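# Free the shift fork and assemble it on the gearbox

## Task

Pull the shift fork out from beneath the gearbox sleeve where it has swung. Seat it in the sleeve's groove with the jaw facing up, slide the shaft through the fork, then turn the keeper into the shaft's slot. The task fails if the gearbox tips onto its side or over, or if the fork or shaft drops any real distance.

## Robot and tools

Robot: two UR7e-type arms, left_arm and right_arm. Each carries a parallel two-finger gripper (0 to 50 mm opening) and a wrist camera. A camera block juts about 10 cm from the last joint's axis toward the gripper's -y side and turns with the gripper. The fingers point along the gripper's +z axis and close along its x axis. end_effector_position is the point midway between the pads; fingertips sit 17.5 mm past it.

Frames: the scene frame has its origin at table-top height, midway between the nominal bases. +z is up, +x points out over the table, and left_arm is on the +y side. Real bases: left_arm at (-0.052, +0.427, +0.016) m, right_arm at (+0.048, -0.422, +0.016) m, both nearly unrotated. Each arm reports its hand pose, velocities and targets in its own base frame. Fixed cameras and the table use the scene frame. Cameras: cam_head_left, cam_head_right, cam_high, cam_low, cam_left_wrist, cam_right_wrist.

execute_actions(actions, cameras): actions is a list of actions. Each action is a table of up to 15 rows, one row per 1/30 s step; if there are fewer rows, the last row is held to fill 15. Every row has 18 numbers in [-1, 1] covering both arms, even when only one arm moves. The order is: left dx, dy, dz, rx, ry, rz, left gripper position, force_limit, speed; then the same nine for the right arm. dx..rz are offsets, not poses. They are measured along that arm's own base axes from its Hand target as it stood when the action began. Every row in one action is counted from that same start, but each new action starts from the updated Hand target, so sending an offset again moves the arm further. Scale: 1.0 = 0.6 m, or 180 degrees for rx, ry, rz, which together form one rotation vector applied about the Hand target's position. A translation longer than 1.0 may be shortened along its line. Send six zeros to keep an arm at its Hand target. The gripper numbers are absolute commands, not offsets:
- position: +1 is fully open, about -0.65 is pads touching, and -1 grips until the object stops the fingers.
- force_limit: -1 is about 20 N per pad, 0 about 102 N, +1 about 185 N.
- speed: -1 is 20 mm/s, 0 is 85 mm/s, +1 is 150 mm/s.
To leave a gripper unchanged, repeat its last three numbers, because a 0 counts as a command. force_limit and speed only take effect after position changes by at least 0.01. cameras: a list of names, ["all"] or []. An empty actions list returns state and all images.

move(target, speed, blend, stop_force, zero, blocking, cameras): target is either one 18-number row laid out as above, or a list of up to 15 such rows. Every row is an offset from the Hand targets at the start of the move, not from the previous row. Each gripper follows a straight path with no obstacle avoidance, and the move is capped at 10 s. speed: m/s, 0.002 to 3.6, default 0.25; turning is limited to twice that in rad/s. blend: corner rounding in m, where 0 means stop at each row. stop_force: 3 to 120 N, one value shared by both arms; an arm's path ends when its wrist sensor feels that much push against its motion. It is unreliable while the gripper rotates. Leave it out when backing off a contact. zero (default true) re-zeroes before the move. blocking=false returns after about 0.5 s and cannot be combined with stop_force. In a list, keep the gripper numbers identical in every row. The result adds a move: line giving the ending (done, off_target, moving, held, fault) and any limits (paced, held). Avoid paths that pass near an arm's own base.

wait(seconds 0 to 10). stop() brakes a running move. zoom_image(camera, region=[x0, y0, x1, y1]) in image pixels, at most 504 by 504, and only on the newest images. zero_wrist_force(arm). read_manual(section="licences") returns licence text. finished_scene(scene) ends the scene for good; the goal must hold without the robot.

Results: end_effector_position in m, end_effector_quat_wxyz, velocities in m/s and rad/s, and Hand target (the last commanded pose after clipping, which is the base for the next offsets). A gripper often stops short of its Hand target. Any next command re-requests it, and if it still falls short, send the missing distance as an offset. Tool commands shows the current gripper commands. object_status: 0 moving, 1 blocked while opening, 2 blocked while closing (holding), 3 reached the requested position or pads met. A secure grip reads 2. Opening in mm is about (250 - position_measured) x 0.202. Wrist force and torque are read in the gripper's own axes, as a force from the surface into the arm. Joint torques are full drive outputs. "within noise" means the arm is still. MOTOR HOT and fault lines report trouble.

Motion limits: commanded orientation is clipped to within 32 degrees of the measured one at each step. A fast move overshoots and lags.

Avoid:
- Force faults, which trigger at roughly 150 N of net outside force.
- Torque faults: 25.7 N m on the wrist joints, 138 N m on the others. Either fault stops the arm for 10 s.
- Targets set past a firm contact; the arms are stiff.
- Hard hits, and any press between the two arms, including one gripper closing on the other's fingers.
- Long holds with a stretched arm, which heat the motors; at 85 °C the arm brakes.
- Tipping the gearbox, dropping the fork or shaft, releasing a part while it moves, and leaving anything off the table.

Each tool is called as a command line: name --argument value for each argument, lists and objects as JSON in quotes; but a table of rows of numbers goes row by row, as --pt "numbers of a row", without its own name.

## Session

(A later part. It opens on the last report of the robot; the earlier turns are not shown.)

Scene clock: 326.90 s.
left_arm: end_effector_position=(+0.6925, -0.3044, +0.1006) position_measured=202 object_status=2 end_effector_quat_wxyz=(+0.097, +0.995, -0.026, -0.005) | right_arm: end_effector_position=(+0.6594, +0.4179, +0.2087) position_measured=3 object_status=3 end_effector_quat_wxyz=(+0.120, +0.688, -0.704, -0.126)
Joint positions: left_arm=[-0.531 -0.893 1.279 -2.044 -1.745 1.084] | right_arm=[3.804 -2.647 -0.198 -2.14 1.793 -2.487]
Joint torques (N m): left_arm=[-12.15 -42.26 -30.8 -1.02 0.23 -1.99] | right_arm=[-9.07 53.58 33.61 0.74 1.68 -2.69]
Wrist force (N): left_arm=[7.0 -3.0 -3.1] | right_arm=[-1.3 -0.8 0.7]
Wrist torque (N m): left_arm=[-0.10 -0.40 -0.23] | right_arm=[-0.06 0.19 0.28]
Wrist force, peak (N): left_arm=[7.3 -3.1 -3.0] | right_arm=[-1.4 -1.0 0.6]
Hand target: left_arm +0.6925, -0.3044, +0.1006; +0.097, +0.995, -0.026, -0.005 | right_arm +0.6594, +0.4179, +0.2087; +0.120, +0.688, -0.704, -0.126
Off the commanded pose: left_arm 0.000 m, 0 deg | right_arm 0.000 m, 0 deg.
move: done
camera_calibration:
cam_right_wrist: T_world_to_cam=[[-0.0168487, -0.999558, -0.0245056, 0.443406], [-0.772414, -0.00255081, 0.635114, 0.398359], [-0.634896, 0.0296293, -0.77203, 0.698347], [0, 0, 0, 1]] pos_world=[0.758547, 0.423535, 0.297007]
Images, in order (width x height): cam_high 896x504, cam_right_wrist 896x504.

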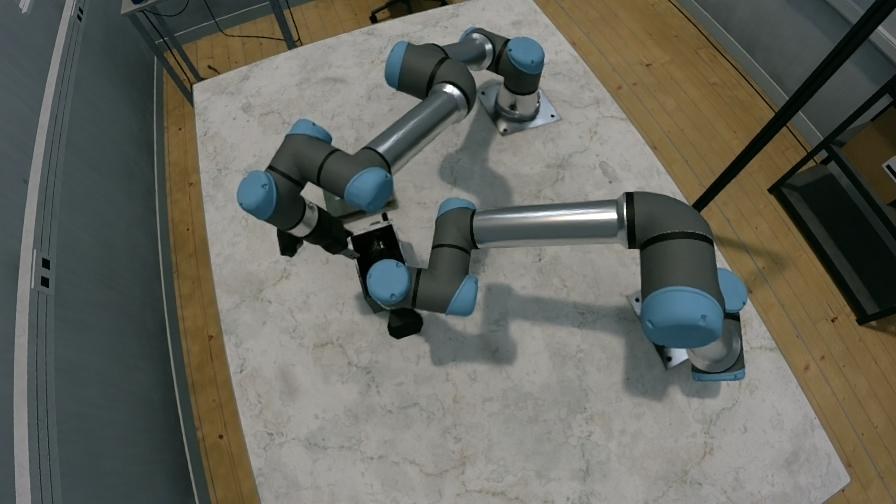

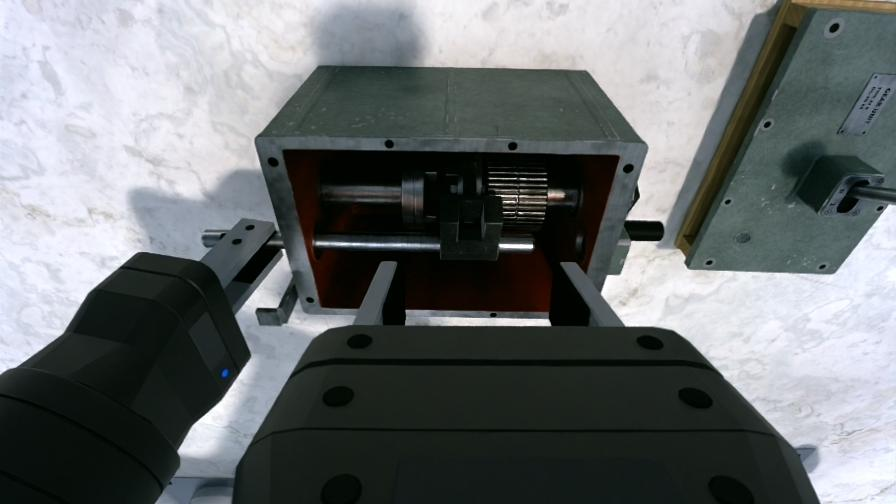

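move --pt "0 0 0 0 0 0 -0.1 0.4 -1 0 0 0 0 0 0 1 -0.3 -1" --pt "0.0008 0.042 -0.0008 0 0 0 -0.1 0.4 -1 0 0 0 0 0 0 1 -0.3 -1" --speed 0.05 --cameras '["cam_left_wrist", "cam_right_wrist"]'

zoom_image --camera "cam_left_wrist" --region '[300, 100, 600, 400]'

Scene clock: 329.20 s.
left_arm: end_effector_position=(+0.6930, -0.2793, +0.1001) position_measured=167 object_status=3 end_effector_quat_wxyz=(+0.097, +0.995, -0.026, -0.005) | right_arm: end_effector_position=(+0.6594, +0.4179, +0.2087) position_measured=3 object_status=3 end_effector_quat_wxyz=(+0.120, +0.688, -0.704, -0.126)
Joint positions: left_arm=[-0.501 -0.911 1.31 -2.051 -1.748 1.115] | right_arm=[3.804 -2.647 -0.198 -2.14 1.793 -2.487]
Joint torques (N m): left_arm=[9.41 -58.23 -13.89 -4.82 -1.86 2.05] | right_arm=[-10.3 53.77 33.75 0.91 1.7 -2.54]
Wrist force (N): left_arm=[3.1 -2.6 -2.9] | right_arm=[-1.4 -0.9 0.4]
Wrist torque (N m): left_arm=[-0.39 -0.50 -0.12] | right_arm=[-0.08 0.21 0.28]
Wrist force, peak (N): left_arm=[4.5 -1.5 -7.3] | right_arm=[-1.5 -0.9 0.4]
Hand target: left_arm +0.6930, -0.2792, +0.1001; +0.097, +0.995, -0.026, -0.005 | right_arm +0.6594, +0.4179, +0.2087; +0.120, +0.688, -0.704, -0.126
Off the commanded pose: left_arm 0.000 m, 0 deg | right_arm 0.000 m, 0 deg.
move: done
camera_calibration:
cam_left_wrist: T_world_to_cam=[[0.999276, -0.0379902, 0.00226518, -0.6953], [-0.0333136, -0.844383, 0.534703, -0.255071], [-0.0184008, -0.534391, -0.845037, 0.0834845], [0, 0, 0, 1]] pos_world=[0.687835, -0.197179, 0.20851]
cam_right_wrist: T_world_to_cam=[[-0.0168487, -0.999558, -0.0245056, 0.443406], [-0.772414, -0.00255081, 0.635114, 0.398359], [-0.634896, 0.0296293, -0.77203, 0.698347], [0, 0, 0, 1]] pos_world=[0.758547, 0.423535, 0.297007]
Images, in order (width x height): cam_left_wrist 896x504, cam_right_wrist 896x504.

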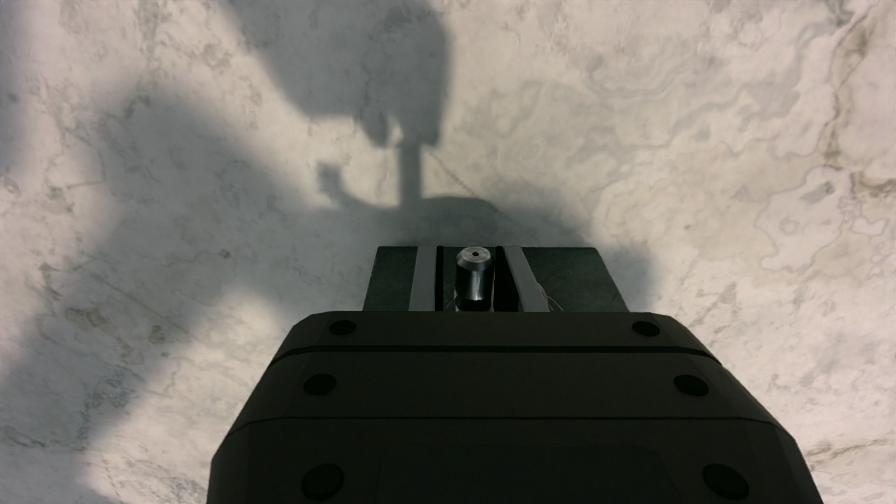

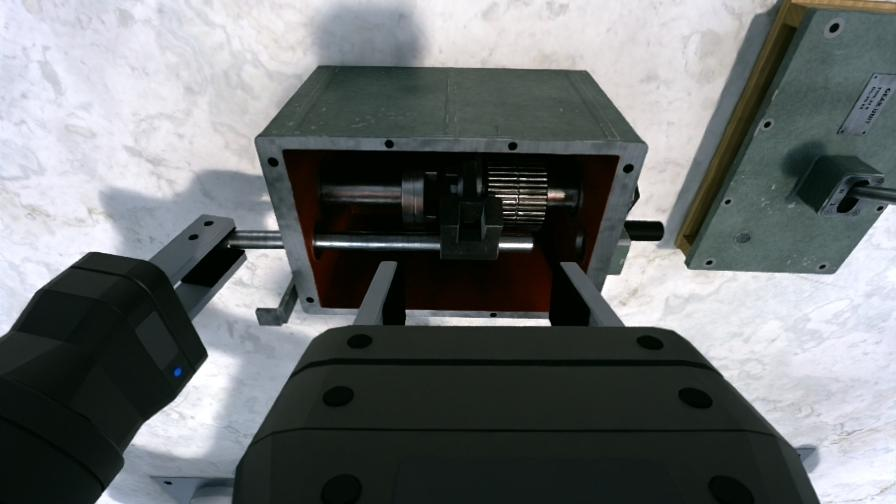

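Scaled by 1.680 from the camera's 896x504 image, which has a finer 1280x720 frame.

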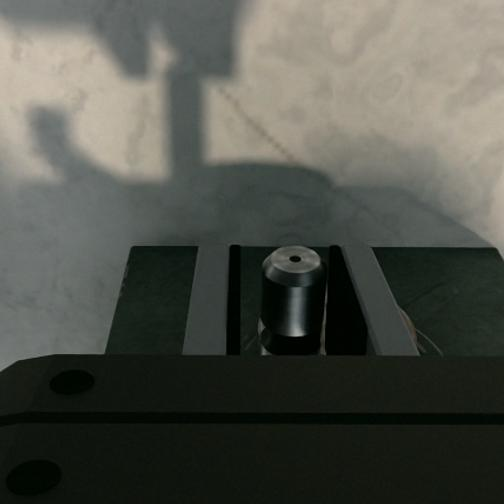

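move --target '[-0.01,0.05,0.1,0,0,0,-0.1,0.4,-1,0,0,0,0,0,0,1,-0.3,-1]' --speed 0.1 --cameras '["cam_left_wrist"]'

zoom_image --camera "cam_left_wrist" --region '[400, 200, 560, 320]'

Scene clock: 330.43 s.
left_arm: end_effector_position=(+0.6870, -0.2492, +0.1600) position_measured=167 object_status=3 end_effector_quat_wxyz=(+0.097, +0.995, -0.026, -0.005) | right_arm: end_effector_position=(+0.6594, +0.4179, +0.2087) position_measured=3 object_status=3 end_effector_quat_wxyz=(+0.120, +0.688, -0.704, -0.126)
Joint positions: left_arm=[-0.467 -0.996 1.286 -1.937 -1.751 1.149] | right_arm=[3.804 -2.647 -0.198 -2.14 1.793 -2.487]
Joint torques (N m): left_arm=[8.77 -54.98 -33 -1.67 -1.87 2.03] | right_arm=[-8.58 53.68 32.78 0.62 1.67 -2.59]
Wrist force (N): left_arm=[2.5 -2.5 -2.6] | right_arm=[-1.4 -0.9 0.5]
Wrist torque (N m): left_arm=[-0.42 -0.44 -0.15] | right_arm=[-0.09 0.20 0.28]
Wrist force, peak (N): left_arm=[2.9 -2.6 -3.4] | right_arm=[-1.5 -0.8 0.6]
Hand target: left_arm +0.6870, -0.2492, +0.1601; +0.097, +0.995, -0.026, -0.005 | right_arm +0.6594, +0.4179, +0.2087; +0.120, +0.688, -0.704, -0.126
Off the commanded pose: left_arm 0.000 m, 0 deg | right_arm 0.000 m, 0 deg.
move: done
camera_calibration:
cam_left_wrist: T_world_to_cam=[[0.999275, -0.0379924, 0.00226196, -0.688296], [-0.0333153, -0.844428, 0.534631, -0.261925], [-0.0184019, -0.534319, -0.845082, 0.150186], [0, 0, 0, 1]] pos_world=[0.681835, -0.167079, 0.26851]
Images, in order (width x height): cam_left_wrist 896x504.

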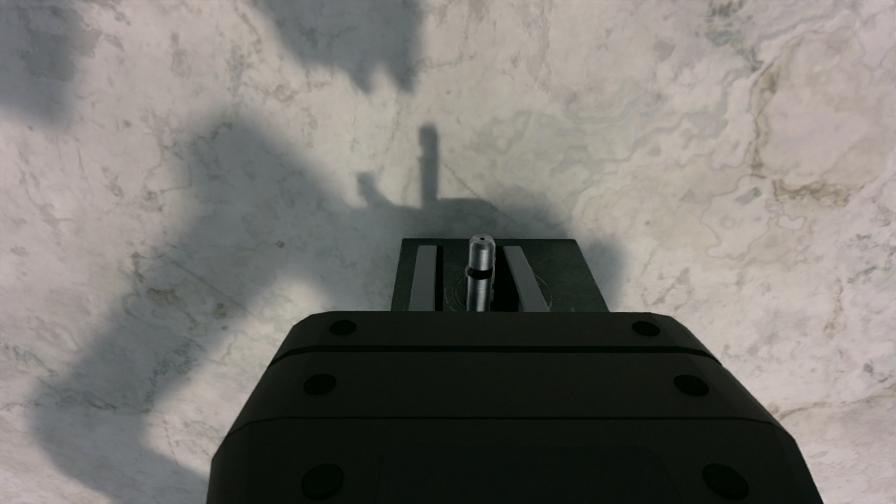

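Scaled by 3.150 from the camera's 896x504 image, which has a finer 1280x720 frame.

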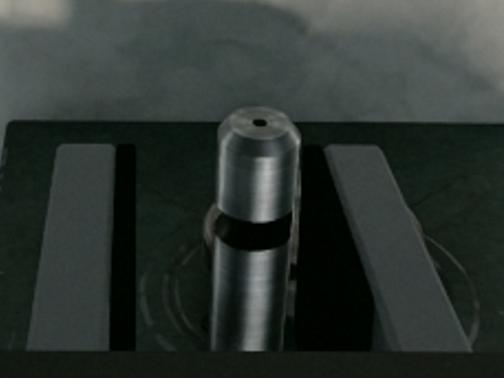

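move --target '[-0.05,0.0,-0.02,0,-0.222,0,-0.1,0.4,-1,0,0,0,0,0,0,1,-0.3,-1]' --speed 0.15 --cameras '["cam_left_wrist"]'

zoom_image --camera "cam_left_wrist" --region '[360, 160, 560, 320]'

Scene clock: 333.90 s.
left_arm: end_effector_position=(+0.6570, -0.2492, +0.1481) position_measured=167 object_status=3 end_effector_quat_wxyz=(+0.083, +0.937, -0.058, +0.336) | right_arm: end_effector_position=(+0.6594, +0.4179, +0.2087) position_measured=3 object_status=3 end_effector_quat_wxyz=(+0.120, +0.688, -0.704, -0.126)
Joint positions: left_arm=[-0.633 -1.186 1.958 -3.022 -1.359 1.135] | right_arm=[3.804 -2.647 -0.198 -2.14 1.793 -2.487]
Joint torques (N m): left_arm=[-10.18 -27.04 -10.02 -5.51 1.85 1.99] | right_arm=[-9.03 53.99 32.43 0.74 1.74 -2.6]
Wrist force (N): left_arm=[1.6 -1.7 -2.7] | right_arm=[-1.2 -0.6 0.3]
Wrist torque (N m): left_arm=[-0.38 -0.28 -0.05] | right_arm=[-0.04 0.18 0.28]
Wrist force, peak (N): left_arm=[3.1 -3.0 -2.6] | right_arm=[-1.5 -0.9 0.5]
Hand target: left_arm +0.6570, -0.2492, +0.1481; +0.083, +0.937, -0.058, +0.336 | right_arm +0.6594, +0.4179, +0.2087; +0.120, +0.688, -0.704, -0.126
Off the commanded pose: left_arm 0.000 m, 0 deg | right_arm 0.000 m, 0 deg.
move: done
camera_calibration:
cam_left_wrist: T_world_to_cam=[[0.764517, -0.0380089, 0.643483, -0.599005], [-0.368932, -0.844391, 0.388449, -0.0143983], [0.528587, -0.534377, -0.659574, -0.247305], [0, 0, 0, 1]] pos_world=[0.583359, -0.167079, 0.227926]
Images, in order (width x height): cam_left_wrist 896x504.

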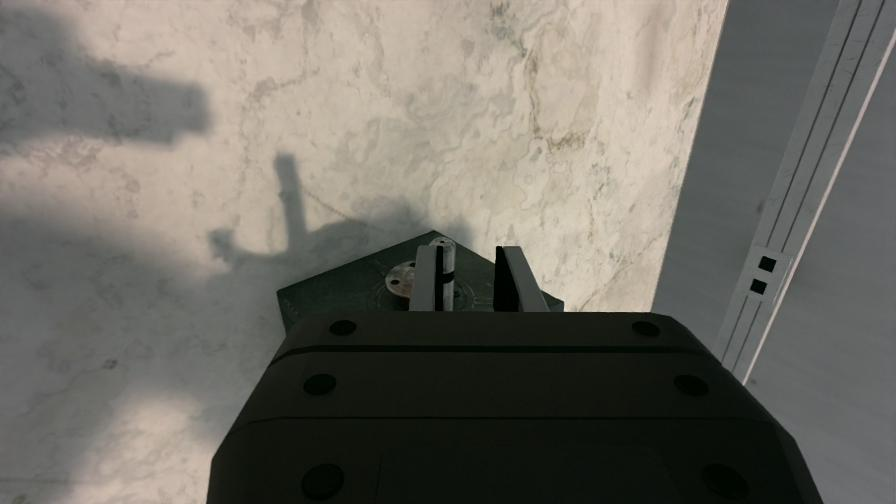

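Scaled by 2.520 from the camera's 896x504 image, which has a finer 1280x720 frame.

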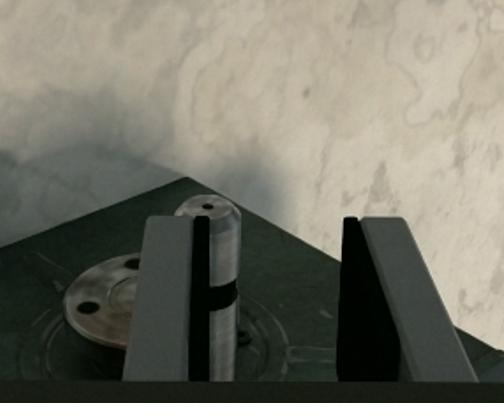

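move --target '[-0.014,0.01,-0.012,0,0,0,-0.1,0.4,-1,0,0,0,0,0,0,1,-0.3,-1]' --speed 0.1 --cameras '["cam_left_wrist"]'

zoom_image --camera "cam_left_wrist" --region '[420, 210, 520, 320]'

Scene clock: 334.87 s.
left_arm: end_effector_position=(+0.6487, -0.2432, +0.1409) position_measured=167 object_status=3 end_effector_quat_wxyz=(+0.083, +0.937, -0.058, +0.336) | right_arm: end_effector_position=(+0.6594, +0.4179, +0.2087) position_measured=3 object_status=3 end_effector_quat_wxyz=(+0.120, +0.688, -0.704, -0.126)
Joint positions: left_arm=[-0.633 -1.191 1.993 -3.051 -1.358 1.135] | right_arm=[3.804 -2.647 -0.198 -2.14 1.793 -2.487]
Joint torques (N m): left_arm=[-10.07 -42.39 -9.91 -5.45 1.82 -2.01] | right_arm=[-9.35 53.6 33.04 0.84 1.8 -2.7]
Wrist force (N): left_arm=[1.6 -1.5 -3.1] | right_arm=[-1.5 -0.8 0.6]
Wrist torque (N m): left_arm=[-0.35 -0.27 -0.05] | right_arm=[-0.08 0.21 0.28]
Wrist force, peak (N): left_arm=[2.0 -1.8 -3.1] | right_arm=[-1.4 -0.9 0.5]
Hand target: left_arm +0.6486, -0.2432, +0.1409; +0.083, +0.937, -0.058, +0.336 | right_arm +0.6594, +0.4179, +0.2087; +0.120, +0.688, -0.704, -0.126
Off the commanded pose: left_arm 0.000 m, 0 deg | right_arm 0.000 m, 0 deg.
move: done
camera_calibration:
cam_left_wrist: T_world_to_cam=[[0.764488, -0.0380736, 0.643512, -0.587722], [-0.36899, -0.844388, 0.3884, -0.00958911], [0.528586, -0.534377, -0.659574, -0.244407], [0, 0, 0, 1]] pos_world=[0.574959, -0.161079, 0.220726]
Images, in order (width x height): cam_left_wrist 896x504.

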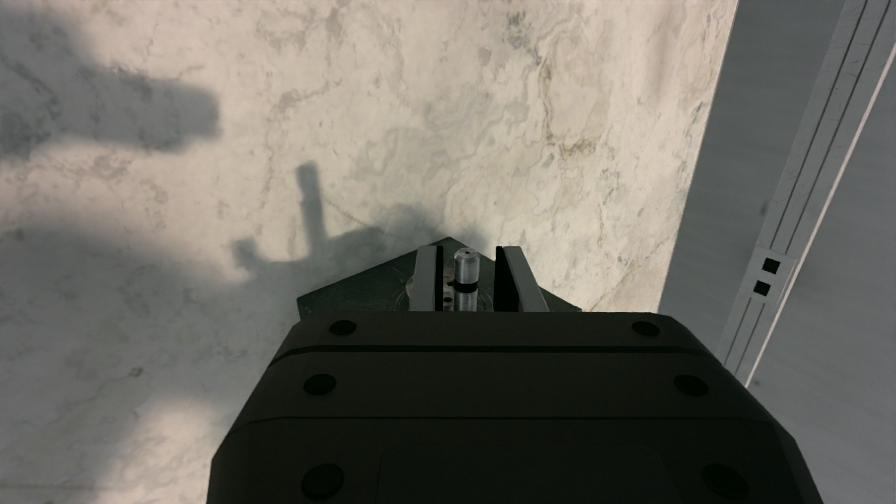

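Scaled by 4.582 from the camera's 896x504 image, which has a finer 1280x720 frame.

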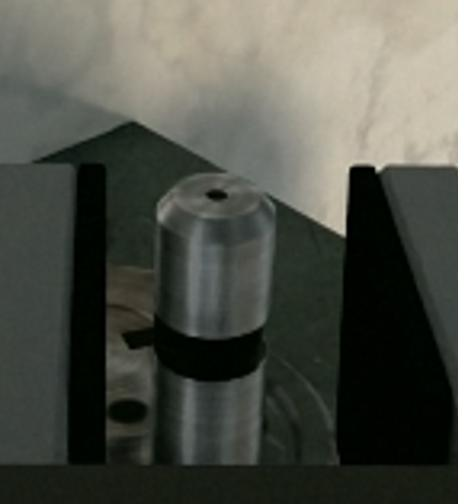

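move --pt "0 0.09 0.13 0 0 0 -0.1 0.4 -1 0 0 0 0 0 0 1 -0.3 -1" --pt "0.0038 0.122 0.1935 -0.1102 -0.2172 -0.3151 -0.1 0.4 -1 0 0 0 0 0 0 1 -0.3 -1" --speed 0.25 --blend 0.02 --cameras '["cam_left_wrist"]'

zoom_image --camera "cam_left_wrist" --region '[330, 120, 630, 360]'

Scene clock: 338.83 s.
left_arm: end_effector_position=(+0.6509, -0.1700, +0.2570) position_measured=167 object_status=3 end_effector_quat_wxyz=(+0.356, +0.612, -0.452, +0.542) | right_arm: end_effector_position=(+0.6594, +0.4179, +0.2087) position_measured=3 object_status=3 end_effector_quat_wxyz=(+0.120, +0.688, -0.704, -0.126)
Joint positions: left_arm=[-0.114 -0.915 1.767 -3.651 -2.65 1.931] | right_arm=[3.804 -2.647 -0.198 -2.14 1.793 -2.487]
Joint torques (N m): left_arm=[9.12 -35.03 -25.75 -3.8 -2.23 2.03] | right_arm=[-8.75 54.92 32.86 0.8 1.62 -2.39]
Wrist force (N): left_arm=[1.7 -1.7 -2.6] | right_arm=[-1.2 -0.7 0.4]
Wrist torque (N m): left_arm=[-0.43 -0.17 0.16] | right_arm=[-0.06 0.17 0.28]
Wrist force, peak (N): left_arm=[3.5 -2.6 -4.4] | right_arm=[-1.3 -1.0 0.7]
Hand target: left_arm +0.6509, -0.1700, +0.2570; +0.356, +0.612, -0.453, +0.542 | right_arm +0.6594, +0.4179, +0.2087; +0.120, +0.688, -0.704, -0.126
Off the commanded pose: left_arm 0.000 m, 0 deg | right_arm 0.000 m, 0 deg.
move: done
camera_calibration:
cam_left_wrist: T_world_to_cam=[[0.0113727, -0.155385, 0.987789, -0.279562], [-0.999731, 0.0181966, 0.0143726, 0.661383], [-0.0202077, -0.987686, -0.155136, 0.0205726], [0, 0, 0, 1]] pos_world=[0.6648, -0.0351554, 0.269834]
Images, in order (width x height): cam_left_wrist 896x504.

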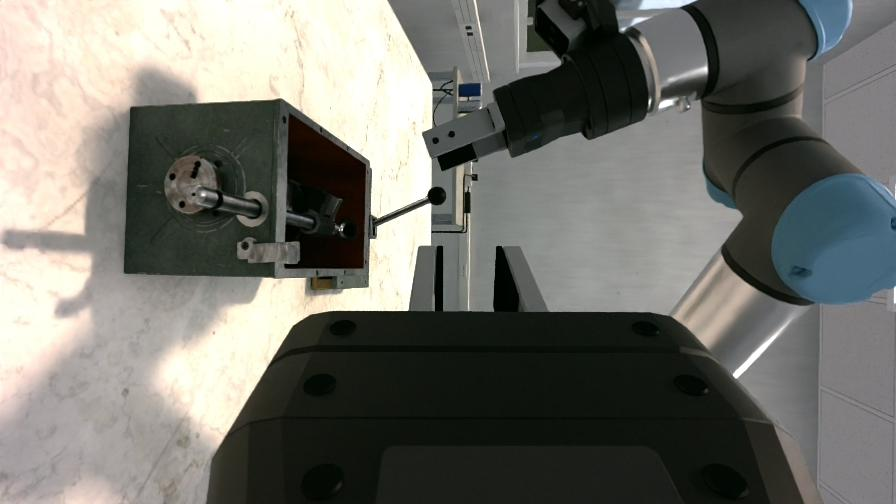

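Scaled by 1.680 from the camera's 896x504 image, which has a finer 1280x720 frame.

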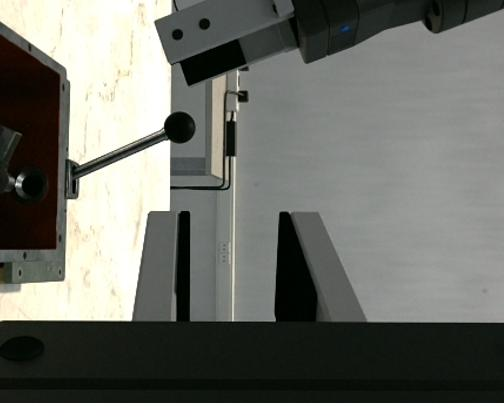

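zoom_image --camera "cam_left_wrist" --region '[150, 140, 400, 310]'

zoom_image --camera "cam_left_wrist" --region '[180, 160, 320, 290]'

Scaled by 2.016 from the camera's 896x504 image, which has a finer 1280x720 frame.

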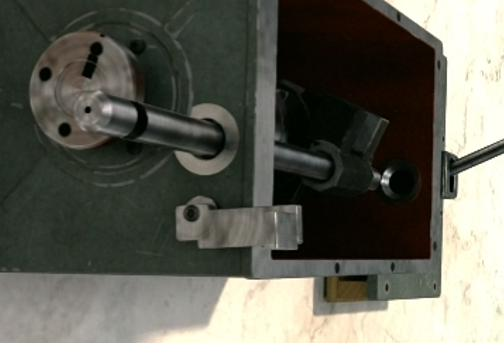

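Scaled by 3.600 from the camera's 896x504 image, which has a finer 1280x720 frame.

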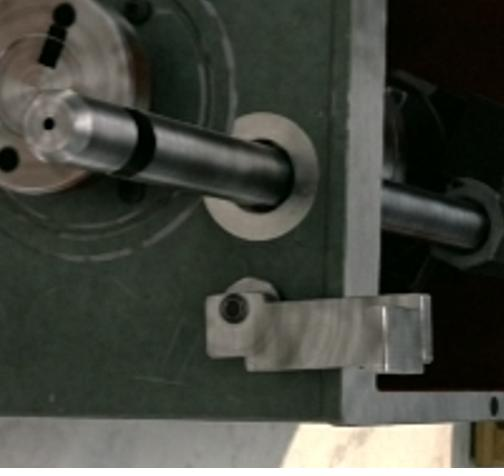

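wait --seconds 0.1 --cameras '["cam_right_wrist", "cam_high", "cam_low"]'

zoom_image --camera "cam_right_wrist" --region '[190, 200, 330, 340]'

Scene clock: 339.90 s.
left_arm: end_effector_position=(+0.6509, -0.1700, +0.2570) position_measured=167 object_status=3 end_effector_quat_wxyz=(+0.356, +0.612, -0.453, +0.542) | right_arm: end_effector_position=(+0.6594, +0.4179, +0.2087) position_measured=3 object_status=3 end_effector_quat_wxyz=(+0.120, +0.688, -0.704, -0.126)
Joint positions: left_arm=[-0.114 -0.915 1.767 -3.651 -2.65 1.932] | right_arm=[3.804 -2.647 -0.198 -2.14 1.793 -2.487]
Joint torques (N m): left_arm=[8.72 -34.86 -24.99 -3.71 -2.31 2] | right_arm=[-9.17 53.95 32.76 0.96 1.62 -2.48]
Wrist force (N): left_arm=[1.9 -2.3 -2.3] | right_arm=[-1.2 -0.8 0.4]
Wrist torque (N m): left_arm=[-0.53 -0.20 0.16] | right_arm=[-0.08 0.16 0.28]
Wrist force, peak (N): left_arm=[2.3 -1.9 -2.6] | right_arm=[-1.3 -1.1 0.7]
Hand target: left_arm +0.6509, -0.1700, +0.2570; +0.356, +0.612, -0.453, +0.542 | right_arm +0.6594, +0.4179, +0.2087; +0.120, +0.688, -0.704, -0.126
Tool commands: left_gripper/position=-0.1 left_gripper/force_limit=+0.4 left_gripper/speed=-1.0 right_gripper/position=+1.0 right_gripper/force_limit=-0.3 right_gripper/speed=-1.0
Off the commanded pose: left_arm 0.000 m, 0 deg | right_arm 0.000 m, 0 deg.
wait: 0.10 s; at rest from the start
camera_calibration:
cam_right_wrist: T_world_to_cam=[[-0.0168487, -0.999558, -0.0245056, 0.443406], [-0.772414, -0.00255081, 0.635114, 0.398359], [-0.634896, 0.0296293, -0.77203, 0.698347], [0, 0, 0, 1]] pos_world=[0.758547, 0.423535, 0.297007]
Images, in order (width x height): cam_high 896x504, cam_low 896x504, cam_right_wrist 896x504.

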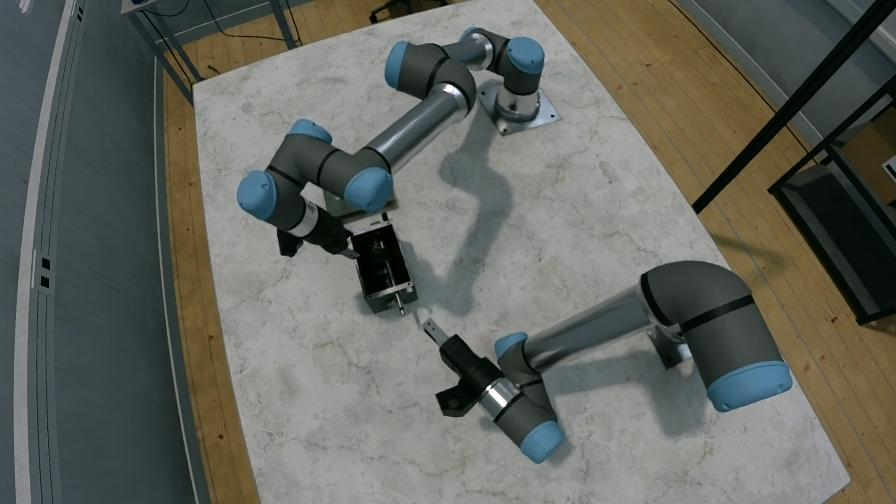

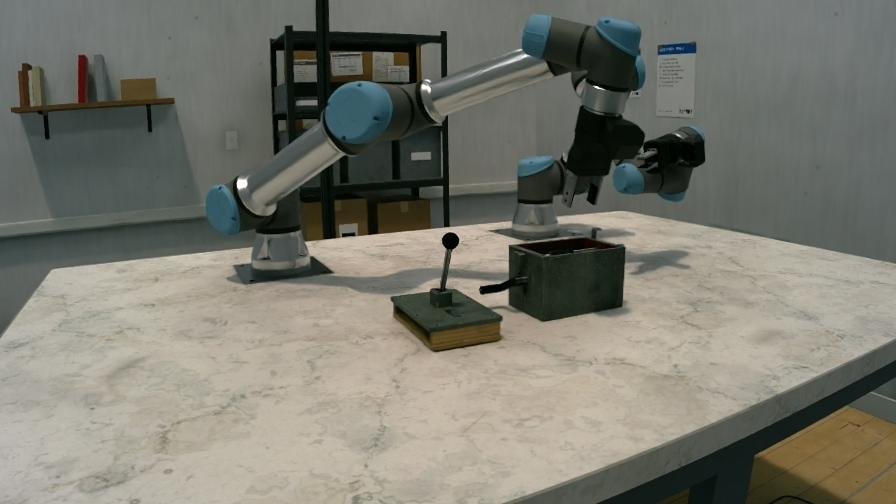

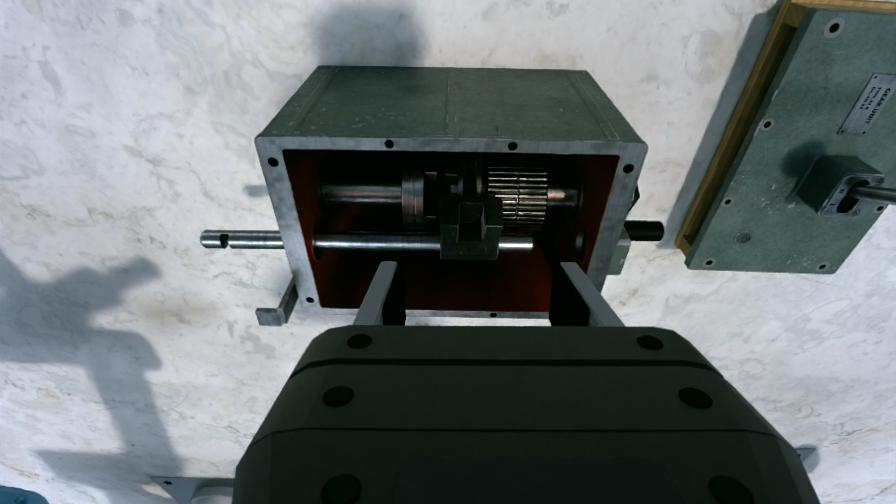

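Scaled by 3.600 from the camera's 896x504 image, which has a finer 1280x720 frame.

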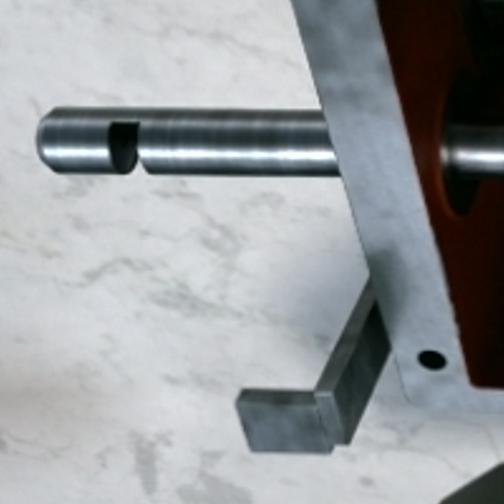

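zoom_image --camera "cam_right_wrist" --region '[195, 220, 245, 260]'

move --target '[-0.03,-0.07,-0.1,0,0,0,-0.1,0.4,-1,0,0,0,0,0,0,1,-0.3,-1]' --speed 0.15 --cameras '["cam_left_wrist"]'

zoom_image --camera "cam_left_wrist" --region '[200, 120, 400, 310]'

Scaled by 10.080 from the camera's 896x504 image, which has a finer 1280x720 frame.

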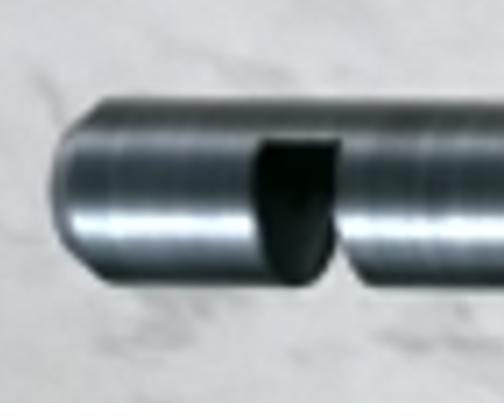

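Scene clock: 341.37 s.
left_arm: end_effector_position=(+0.6329, -0.2120, +0.1970) position_measured=167 object_status=3 end_effector_quat_wxyz=(+0.356, +0.612, -0.453, +0.542) | right_arm: end_effector_position=(+0.6594, +0.4179, +0.2087) position_measured=3 object_status=3 end_effector_quat_wxyz=(+0.120, +0.688, -0.704, -0.126)
Joint positions: left_arm=[-0.196 -0.823 1.828 -3.849 -2.572 1.88] | right_arm=[3.804 -2.647 -0.198 -2.14 1.793 -2.487]
Joint torques (N m): left_arm=[-10.22 -35.76 -4.49 -3.67 0.79 -2.04] | right_arm=[-7.96 53.65 33.01 0.89 1.77 -2.76]
Wrist force (N): left_arm=[1.7 -1.7 -2.6] | right_arm=[-1.2 -0.8 0.7]
Wrist torque (N m): left_arm=[-0.44 -0.18 0.24] | right_arm=[-0.06 0.17 0.28]
Wrist force, peak (N): left_arm=[3.2 -2.9 -4.0] | right_arm=[-1.5 -0.9 0.6]
Hand target: left_arm +0.6329, -0.2120, +0.1970; +0.356, +0.612, -0.453, +0.542 | right_arm +0.6594, +0.4179, +0.2087; +0.120, +0.688, -0.704, -0.126
Off the commanded pose: left_arm 0.000 m, 0 deg | right_arm 0.000 m, 0 deg.
move: done
camera_calibration:
cam_left_wrist: T_world_to_cam=[[0.0112584, -0.155385, 0.98779, -0.226542], [-0.99973, 0.0183133, 0.0142753, 0.645044], [-0.0203078, -0.987684, -0.155136, -0.0305169], [0, 0, 0, 1]] pos_world=[0.646801, -0.0771551, 0.209834]
Images, in order (width x height): cam_left_wrist 896x504.

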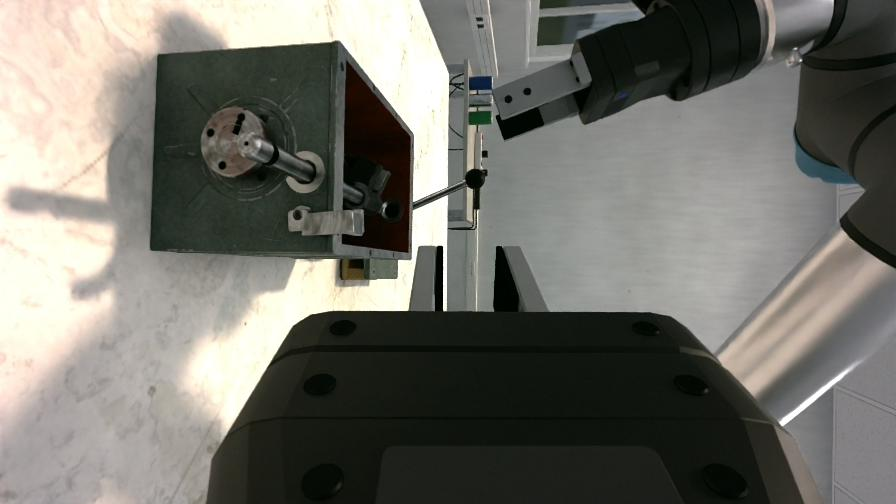

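Scaled by 2.520 from the camera's 896x504 image, which has a finer 1280x720 frame.

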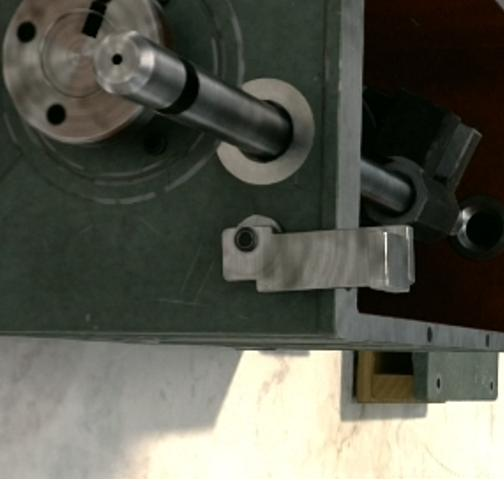

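move --pt "-0.03 -0.02 -0.03 0.0101 0.0402 0.3268 -0.1 0.4 -1 0 0 0 0 0 0 1 -0.3 -1" --pt "-0.03 -0.063 -0.12 0.0101 0.0402 0.3268 -0.1 0.4 -1 0 0 0 0 0 0 1 -0.3 -1" --speed 0.2 --blend 0.01 --cameras '["cam_left_wrist", "cam_high"]'

zoom_image --camera "cam_left_wrist" --region '[360, 160, 560, 320]'

Scene clock: 345.77 s.
left_arm: end_effector_position=(+0.6149, -0.2498, +0.1250) position_measured=167 object_status=3 end_effector_quat_wxyz=(+0.061, +0.792, -0.080, +0.602) | right_arm: end_effector_position=(+0.6594, +0.4179, +0.2087) position_measured=3 object_status=3 end_effector_quat_wxyz=(+0.120, +0.688, -0.704, -0.126)
Joint positions: left_arm=[-0.817 -0.852 2.199 -4.161 -0.981 1.383] | right_arm=[3.804 -2.647 -0.198 -2.14 1.793 -2.487]
Joint torques (N m): left_arm=[-9.73 -28.35 -16.17 -4.37 1.86 -1.31] | right_arm=[-8.2 54.83 32.49 0.83 1.61 -2.55]
Wrist force (N): left_arm=[1.6 -1.8 -2.6] | right_arm=[-1.2 -0.9 0.4]
Wrist torque (N m): left_arm=[-0.46 -0.16 0.20] | right_arm=[-0.08 0.18 0.27]
Wrist force, peak (N): left_arm=[3.0 -2.3 -3.1] | right_arm=[-1.5 -0.9 0.5]
Hand target: left_arm +0.6149, -0.2498, +0.1250; +0.061, +0.792, -0.080, +0.602 | right_arm +0.6594, +0.4179, +0.2087; +0.120, +0.688, -0.704, -0.126
Off the commanded pose: left_arm 0.000 m, 0 deg | right_arm 0.000 m, 0 deg.
move: done
camera_calibration:
cam_left_wrist: T_world_to_cam=[[0.256353, -0.0382933, 0.965824, -0.279797], [-0.524796, -0.844627, 0.105806, 0.109693], [0.81171, -0.533984, -0.236619, -0.467459], [0, 0, 0, 1]] pos_world=[0.508734, -0.16768, 0.148019]
Images, in order (width x height): cam_high 896x504, cam_left_wrist 896x504.

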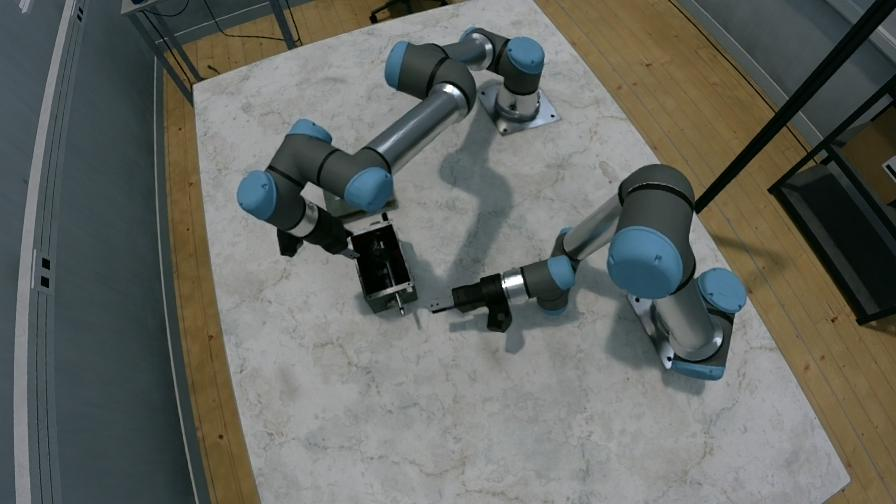

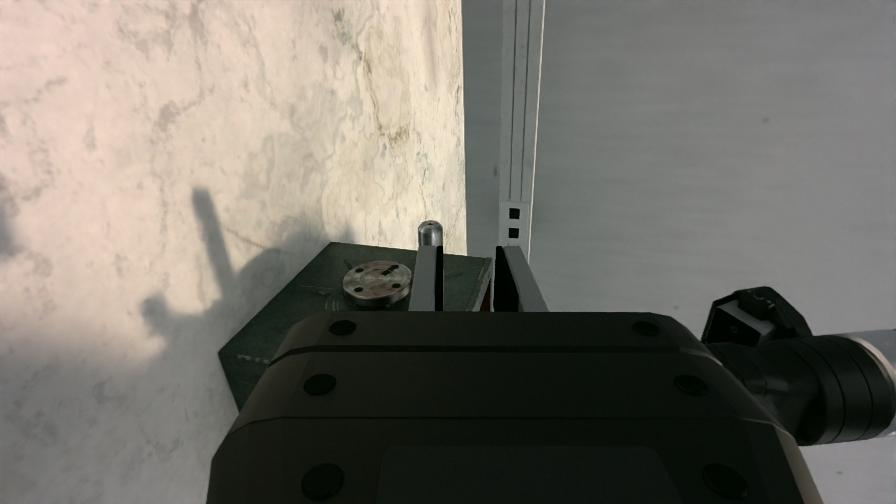

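Scaled by 2.520 from the camera's 896x504 image, which has a finer 1280x720 frame.

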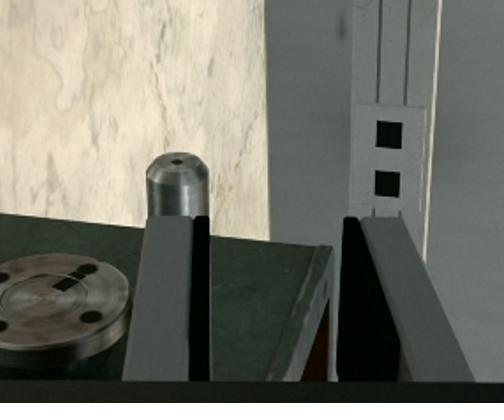

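move --target '[0.003,0,-0.03,0,0,0,-0.1,0.4,-1,0,0,0,0,0,0,1,-0.3,-1]' --speed 0.1 --cameras '["cam_left_wrist"]'

zoom_image --camera "cam_left_wrist" --region '[420, 210, 520, 310]'

Scene clock: 346.70 s.
left_arm: end_effector_position=(+0.6167, -0.2498, +0.1070) position_measured=167 object_status=3 end_effector_quat_wxyz=(+0.061, +0.792, -0.080, +0.602) | right_arm: end_effector_position=(+0.6594, +0.4179, +0.2087) position_measured=3 object_status=3 end_effector_quat_wxyz=(+0.120, +0.688, -0.704, -0.126)
Joint positions: left_arm=[-0.814 -0.8 2.184 -4.199 -0.984 1.384] | right_arm=[3.804 -2.647 -0.198 -2.14 1.793 -2.487]
Joint torques (N m): left_arm=[8.87 -27.71 -14.79 -4.57 -1.09 2.04] | right_arm=[-7.46 55.35 33.13 0.67 1.77 -2.53]
Wrist force (N): left_arm=[1.1 -2.0 -2.8] | right_arm=[-1.3 -0.9 0.6]
Wrist torque (N m): left_arm=[-0.52 -0.09 0.12] | right_arm=[-0.08 0.18 0.28]
Wrist force, peak (N): left_arm=[2.1 -1.7 -2.5] | right_arm=[-1.5 -0.9 0.5]
Hand target: left_arm +0.6167, -0.2498, +0.1070; +0.061, +0.792, -0.080, +0.602 | right_arm +0.6594, +0.4179, +0.2087; +0.120, +0.688, -0.704, -0.126
Off the commanded pose: left_arm 0.000 m, 0 deg | right_arm 0.000 m, 0 deg.
move: done
camera_calibration:
cam_left_wrist: T_world_to_cam=[[0.256353, -0.0382933, 0.965824, -0.262874], [-0.524796, -0.844627, 0.105806, 0.112542], [0.81171, -0.533984, -0.236619, -0.473179], [0, 0, 0, 1]] pos_world=[0.510534, -0.16768, 0.130019]
Images, in order (width x height): cam_left_wrist 896x504.

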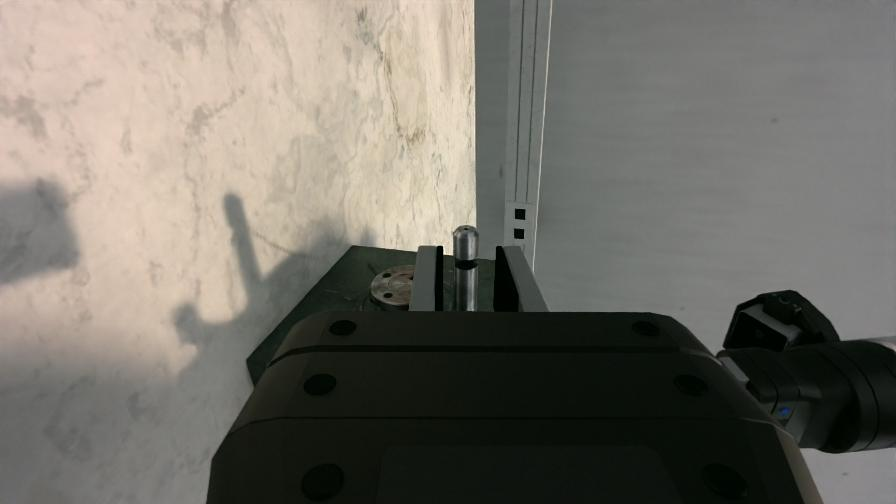

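Scaled by 5.040 from the camera's 896x504 image, which has a finer 1280x720 frame.

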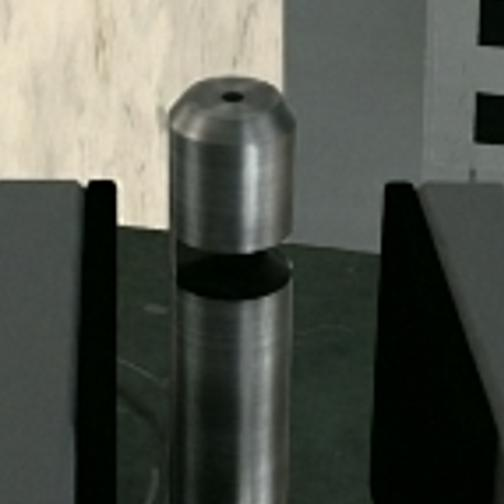

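move --pt "0.02 0 0.06 0 0.1 0 0.0 0.4 -1 0 0 0 0 0 0 1 -0.3 -1" --pt "0.0622 -0.022 0.0633 0 0.2222 0 0.0 0.4 -1 0 0 0 0 0 0 1 -0.3 -1" --speed 0.15 --blend 0.01

move --target '[0.0553,-0.018,-0.0815,0,0,0,0.0,0.4,-1,0,0,0,0,0,0,1,-0.3,-1]' --speed 0.04 --stop_force 12 --cameras '["cam_left_wrist", "cam_right_wrist"]'

zoom_image --camera "cam_left_wrist" --region '[360, 200, 560, 320]'

Scene clock: 350.77 s.
left_arm: end_effector_position=(+0.6540, -0.2630, +0.1450) position_measured=152 object_status=3 end_effector_quat_wxyz=(+0.085, +0.950, -0.054, +0.295) | right_arm: end_effector_position=(+0.6594, +0.4179, +0.2087) position_measured=3 object_status=3 end_effector_quat_wxyz=(+0.120, +0.688, -0.704, -0.126)
Joint positions: left_arm=[-0.638 -1.186 1.903 -2.89 -1.396 1.101] | right_arm=[3.804 -2.647 -0.198 -2.14 1.793 -2.487]
Joint torques (N m): left_arm=[9 -28.35 -29.16 -2.71 -1.06 -2.17] | right_arm=[-9.34 54.3 32.47 0.86 1.77 -2.58]
Wrist force (N): left_arm=[1.8 -1.6 -2.8] | right_arm=[-1.3 -0.9 0.6]
Wrist torque (N m): left_arm=[-0.33 -0.30 0.02] | right_arm=[-0.08 0.19 0.28]
Wrist force, peak (N): left_arm=[2.6 -1.9 -3.4] | right_arm=[-1.4 -0.9 0.7]
Hand target: left_arm +0.6540, -0.2630, +0.1450; +0.085, +0.950, -0.054, +0.295 | right_arm +0.6594, +0.4179, +0.2087; +0.120, +0.688, -0.704, -0.126
Off the commanded pose: left_arm 0.000 m, 0 deg | right_arm 0.000 m, 0 deg.
move: done

Scene clock: 353.13 s.
left_arm: end_effector_position=(+0.6872, -0.2738, +0.0961) position_measured=152 object_status=3 end_effector_quat_wxyz=(+0.085, +0.950, -0.054, +0.295) | right_arm: end_effector_position=(+0.6594, +0.4179, +0.2087) position_measured=3 object_status=3 end_effector_quat_wxyz=(+0.120, +0.688, -0.704, -0.126)
Joint positions: left_arm=[-0.619 -1.039 1.83 -2.967 -1.407 1.117] | right_arm=[3.804 -2.647 -0.198 -2.14 1.793 -2.487]
Joint torques (N m): left_arm=[8.63 -32.43 -27.92 -5.52 -1.12 1.91] | right_arm=[-9.09 53.6 32.87 0.96 1.39 -2.34]
Wrist force (N): left_arm=[1.7 -2.6 -3.0] | right_arm=[-1.3 -0.8 0.5]
Wrist torque (N m): left_arm=[-0.51 -0.31 -0.06] | right_arm=[-0.06 0.19 0.28]
Wrist force, peak (N): left_arm=[2.1 -2.4 -3.5] | right_arm=[-1.5 -0.9 0.4]
Hand target: left_arm +0.6872, -0.2738, +0.0961; +0.085, +0.950, -0.054, +0.295 | right_arm +0.6594, +0.4179, +0.2087; +0.120, +0.688, -0.704, -0.126
Off the commanded pose: left_arm 0.000 m, 0 deg | right_arm 0.000 m, 0 deg.
move: done
camera_calibration:
cam_left_wrist: T_world_to_cam=[[0.817153, -0.0383614, 0.575143, -0.619211], [-0.334091, -0.844617, 0.418336, -0.0306181], [0.469728, -0.533995, -0.702998, -0.266044], [0, 0, 0, 1]] pos_world=[0.620729, -0.19168, 0.181916]
cam_right_wrist: T_world_to_cam=[[-0.0168487, -0.999558, -0.0245056, 0.443406], [-0.772414, -0.00255081, 0.635114, 0.398359], [-0.634896, 0.0296293, -0.77203, 0.698347], [0, 0, 0, 1]] pos_world=[0.758547, 0.423535, 0.297007]
Images, in order (width x height): cam_left_wrist 896x504, cam_right_wrist 896x504.

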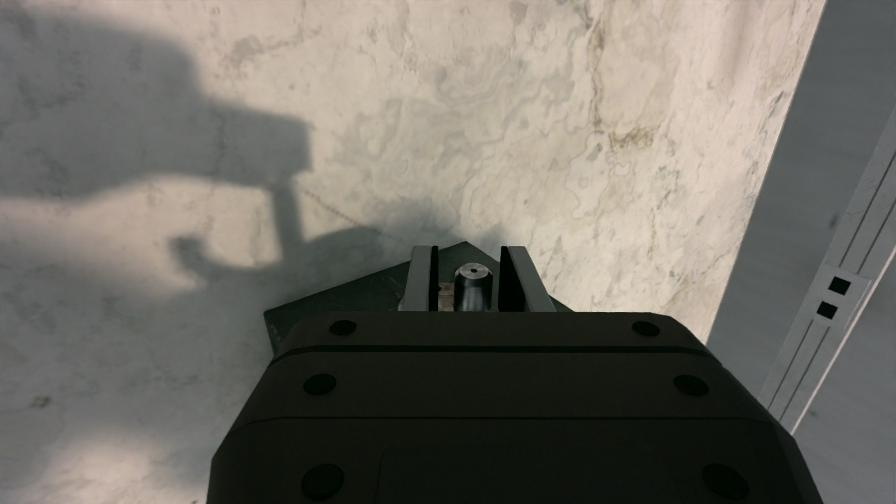

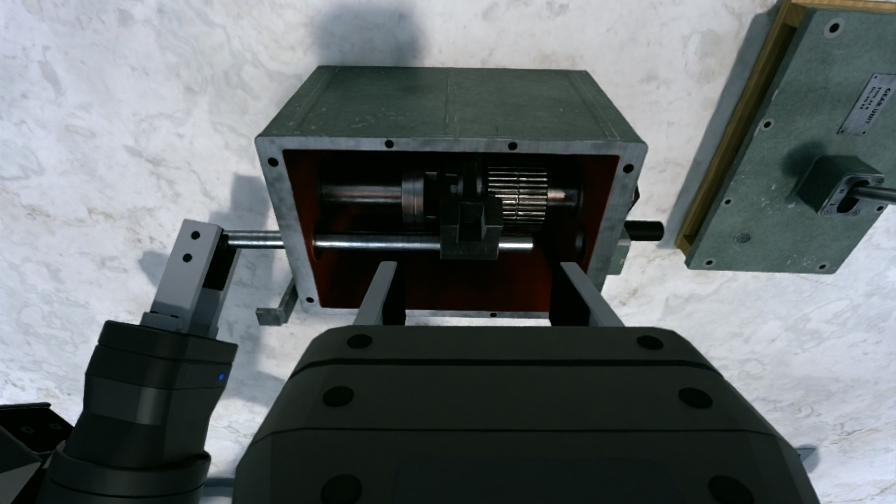

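Scaled by 2.520 from the camera's 896x504 image, which has a finer 1280x720 frame.

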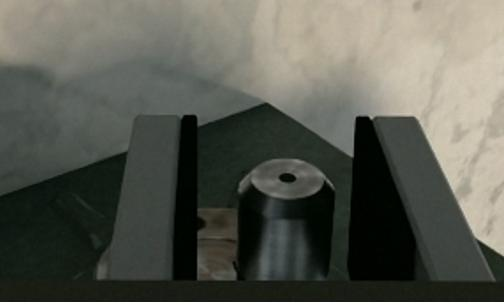

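move --pt "0.0013 0 0.001 0 0 0 0.0 0.4 -1 0 0 0 0 0 0 1 -0.3 -1" --pt "0.0013 0 0.001 0 0 0 -1 -0.3 -1 0 0 0 0 0 0 1 -0.3 -1" --pt "0.0013 0 0.001 0 0 0 -1 -0.3 -1 0 0 0 0 0 0 1 -0.3 -1" --speed 0.02 --cameras '["cam_left_wrist"]'

zoom_image --camera "cam_left_wrist" --region '[360, 200, 560, 320]'

Scene clock: 355.27 s.
left_arm: end_effector_position=(+0.6880, -0.2738, +0.0967) position_measured=199 object_status=2 end_effector_quat_wxyz=(+0.085, +0.950, -0.054, +0.295) | right_arm: end_effector_position=(+0.6594, +0.4179, +0.2087) position_measured=3 object_status=3 end_effector_quat_wxyz=(+0.120, +0.688, -0.704, -0.126)
Joint positions: left_arm=[-0.618 -1.038 1.828 -2.965 -1.408 1.117] | right_arm=[3.804 -2.647 -0.198 -2.14 1.793 -2.487]
Joint torques (N m): left_arm=[7.78 -33.74 -23.01 -2.9 -1.21 1.85] | right_arm=[-8.3 54.5 32.66 0.93 1.63 -2.67]
Wrist force (N): left_arm=[1.9 -2.6 -3.6] | right_arm=[-1.3 -0.8 0.5]
Wrist torque (N m): left_arm=[-0.49 -0.36 -0.03] | right_arm=[-0.06 0.18 0.28]
Wrist force, peak (N): left_arm=[1.9 -2.9 -3.9] | right_arm=[-1.5 -1.0 0.5]
Hand target: left_arm +0.6880, -0.2738, +0.0967; +0.085, +0.950, -0.054, +0.295 | right_arm +0.6594, +0.4179, +0.2087; +0.120, +0.688, -0.704, -0.126
Off the commanded pose: left_arm 0.000 m, 0 deg | right_arm 0.000 m, 0 deg.
move: done
camera_calibration:
cam_left_wrist: T_world_to_cam=[[0.817126, -0.0383309, 0.575184, -0.620195], [-0.334111, -0.844595, 0.418365, -0.0305905], [0.469761, -0.534032, -0.702947, -0.266035], [0, 0, 0, 1]] pos_world=[0.621529, -0.19168, 0.182516]
Images, in order (width x height): cam_left_wrist 896x504.

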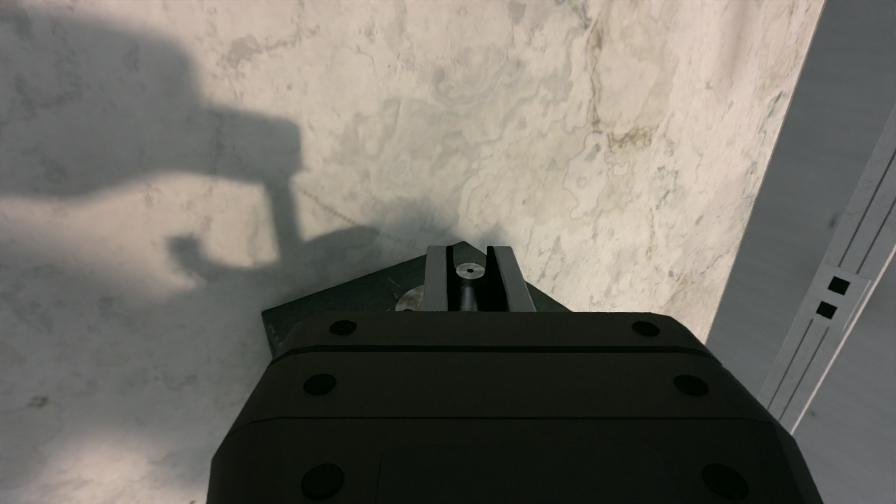

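Scaled by 2.520 from the camera's 896x504 image, which has a finer 1280x720 frame.

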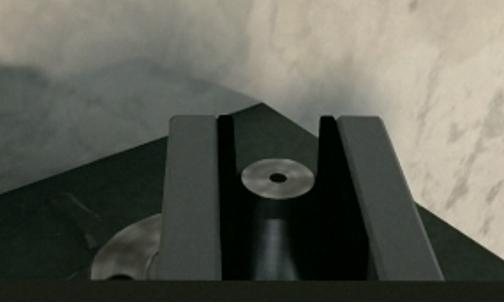

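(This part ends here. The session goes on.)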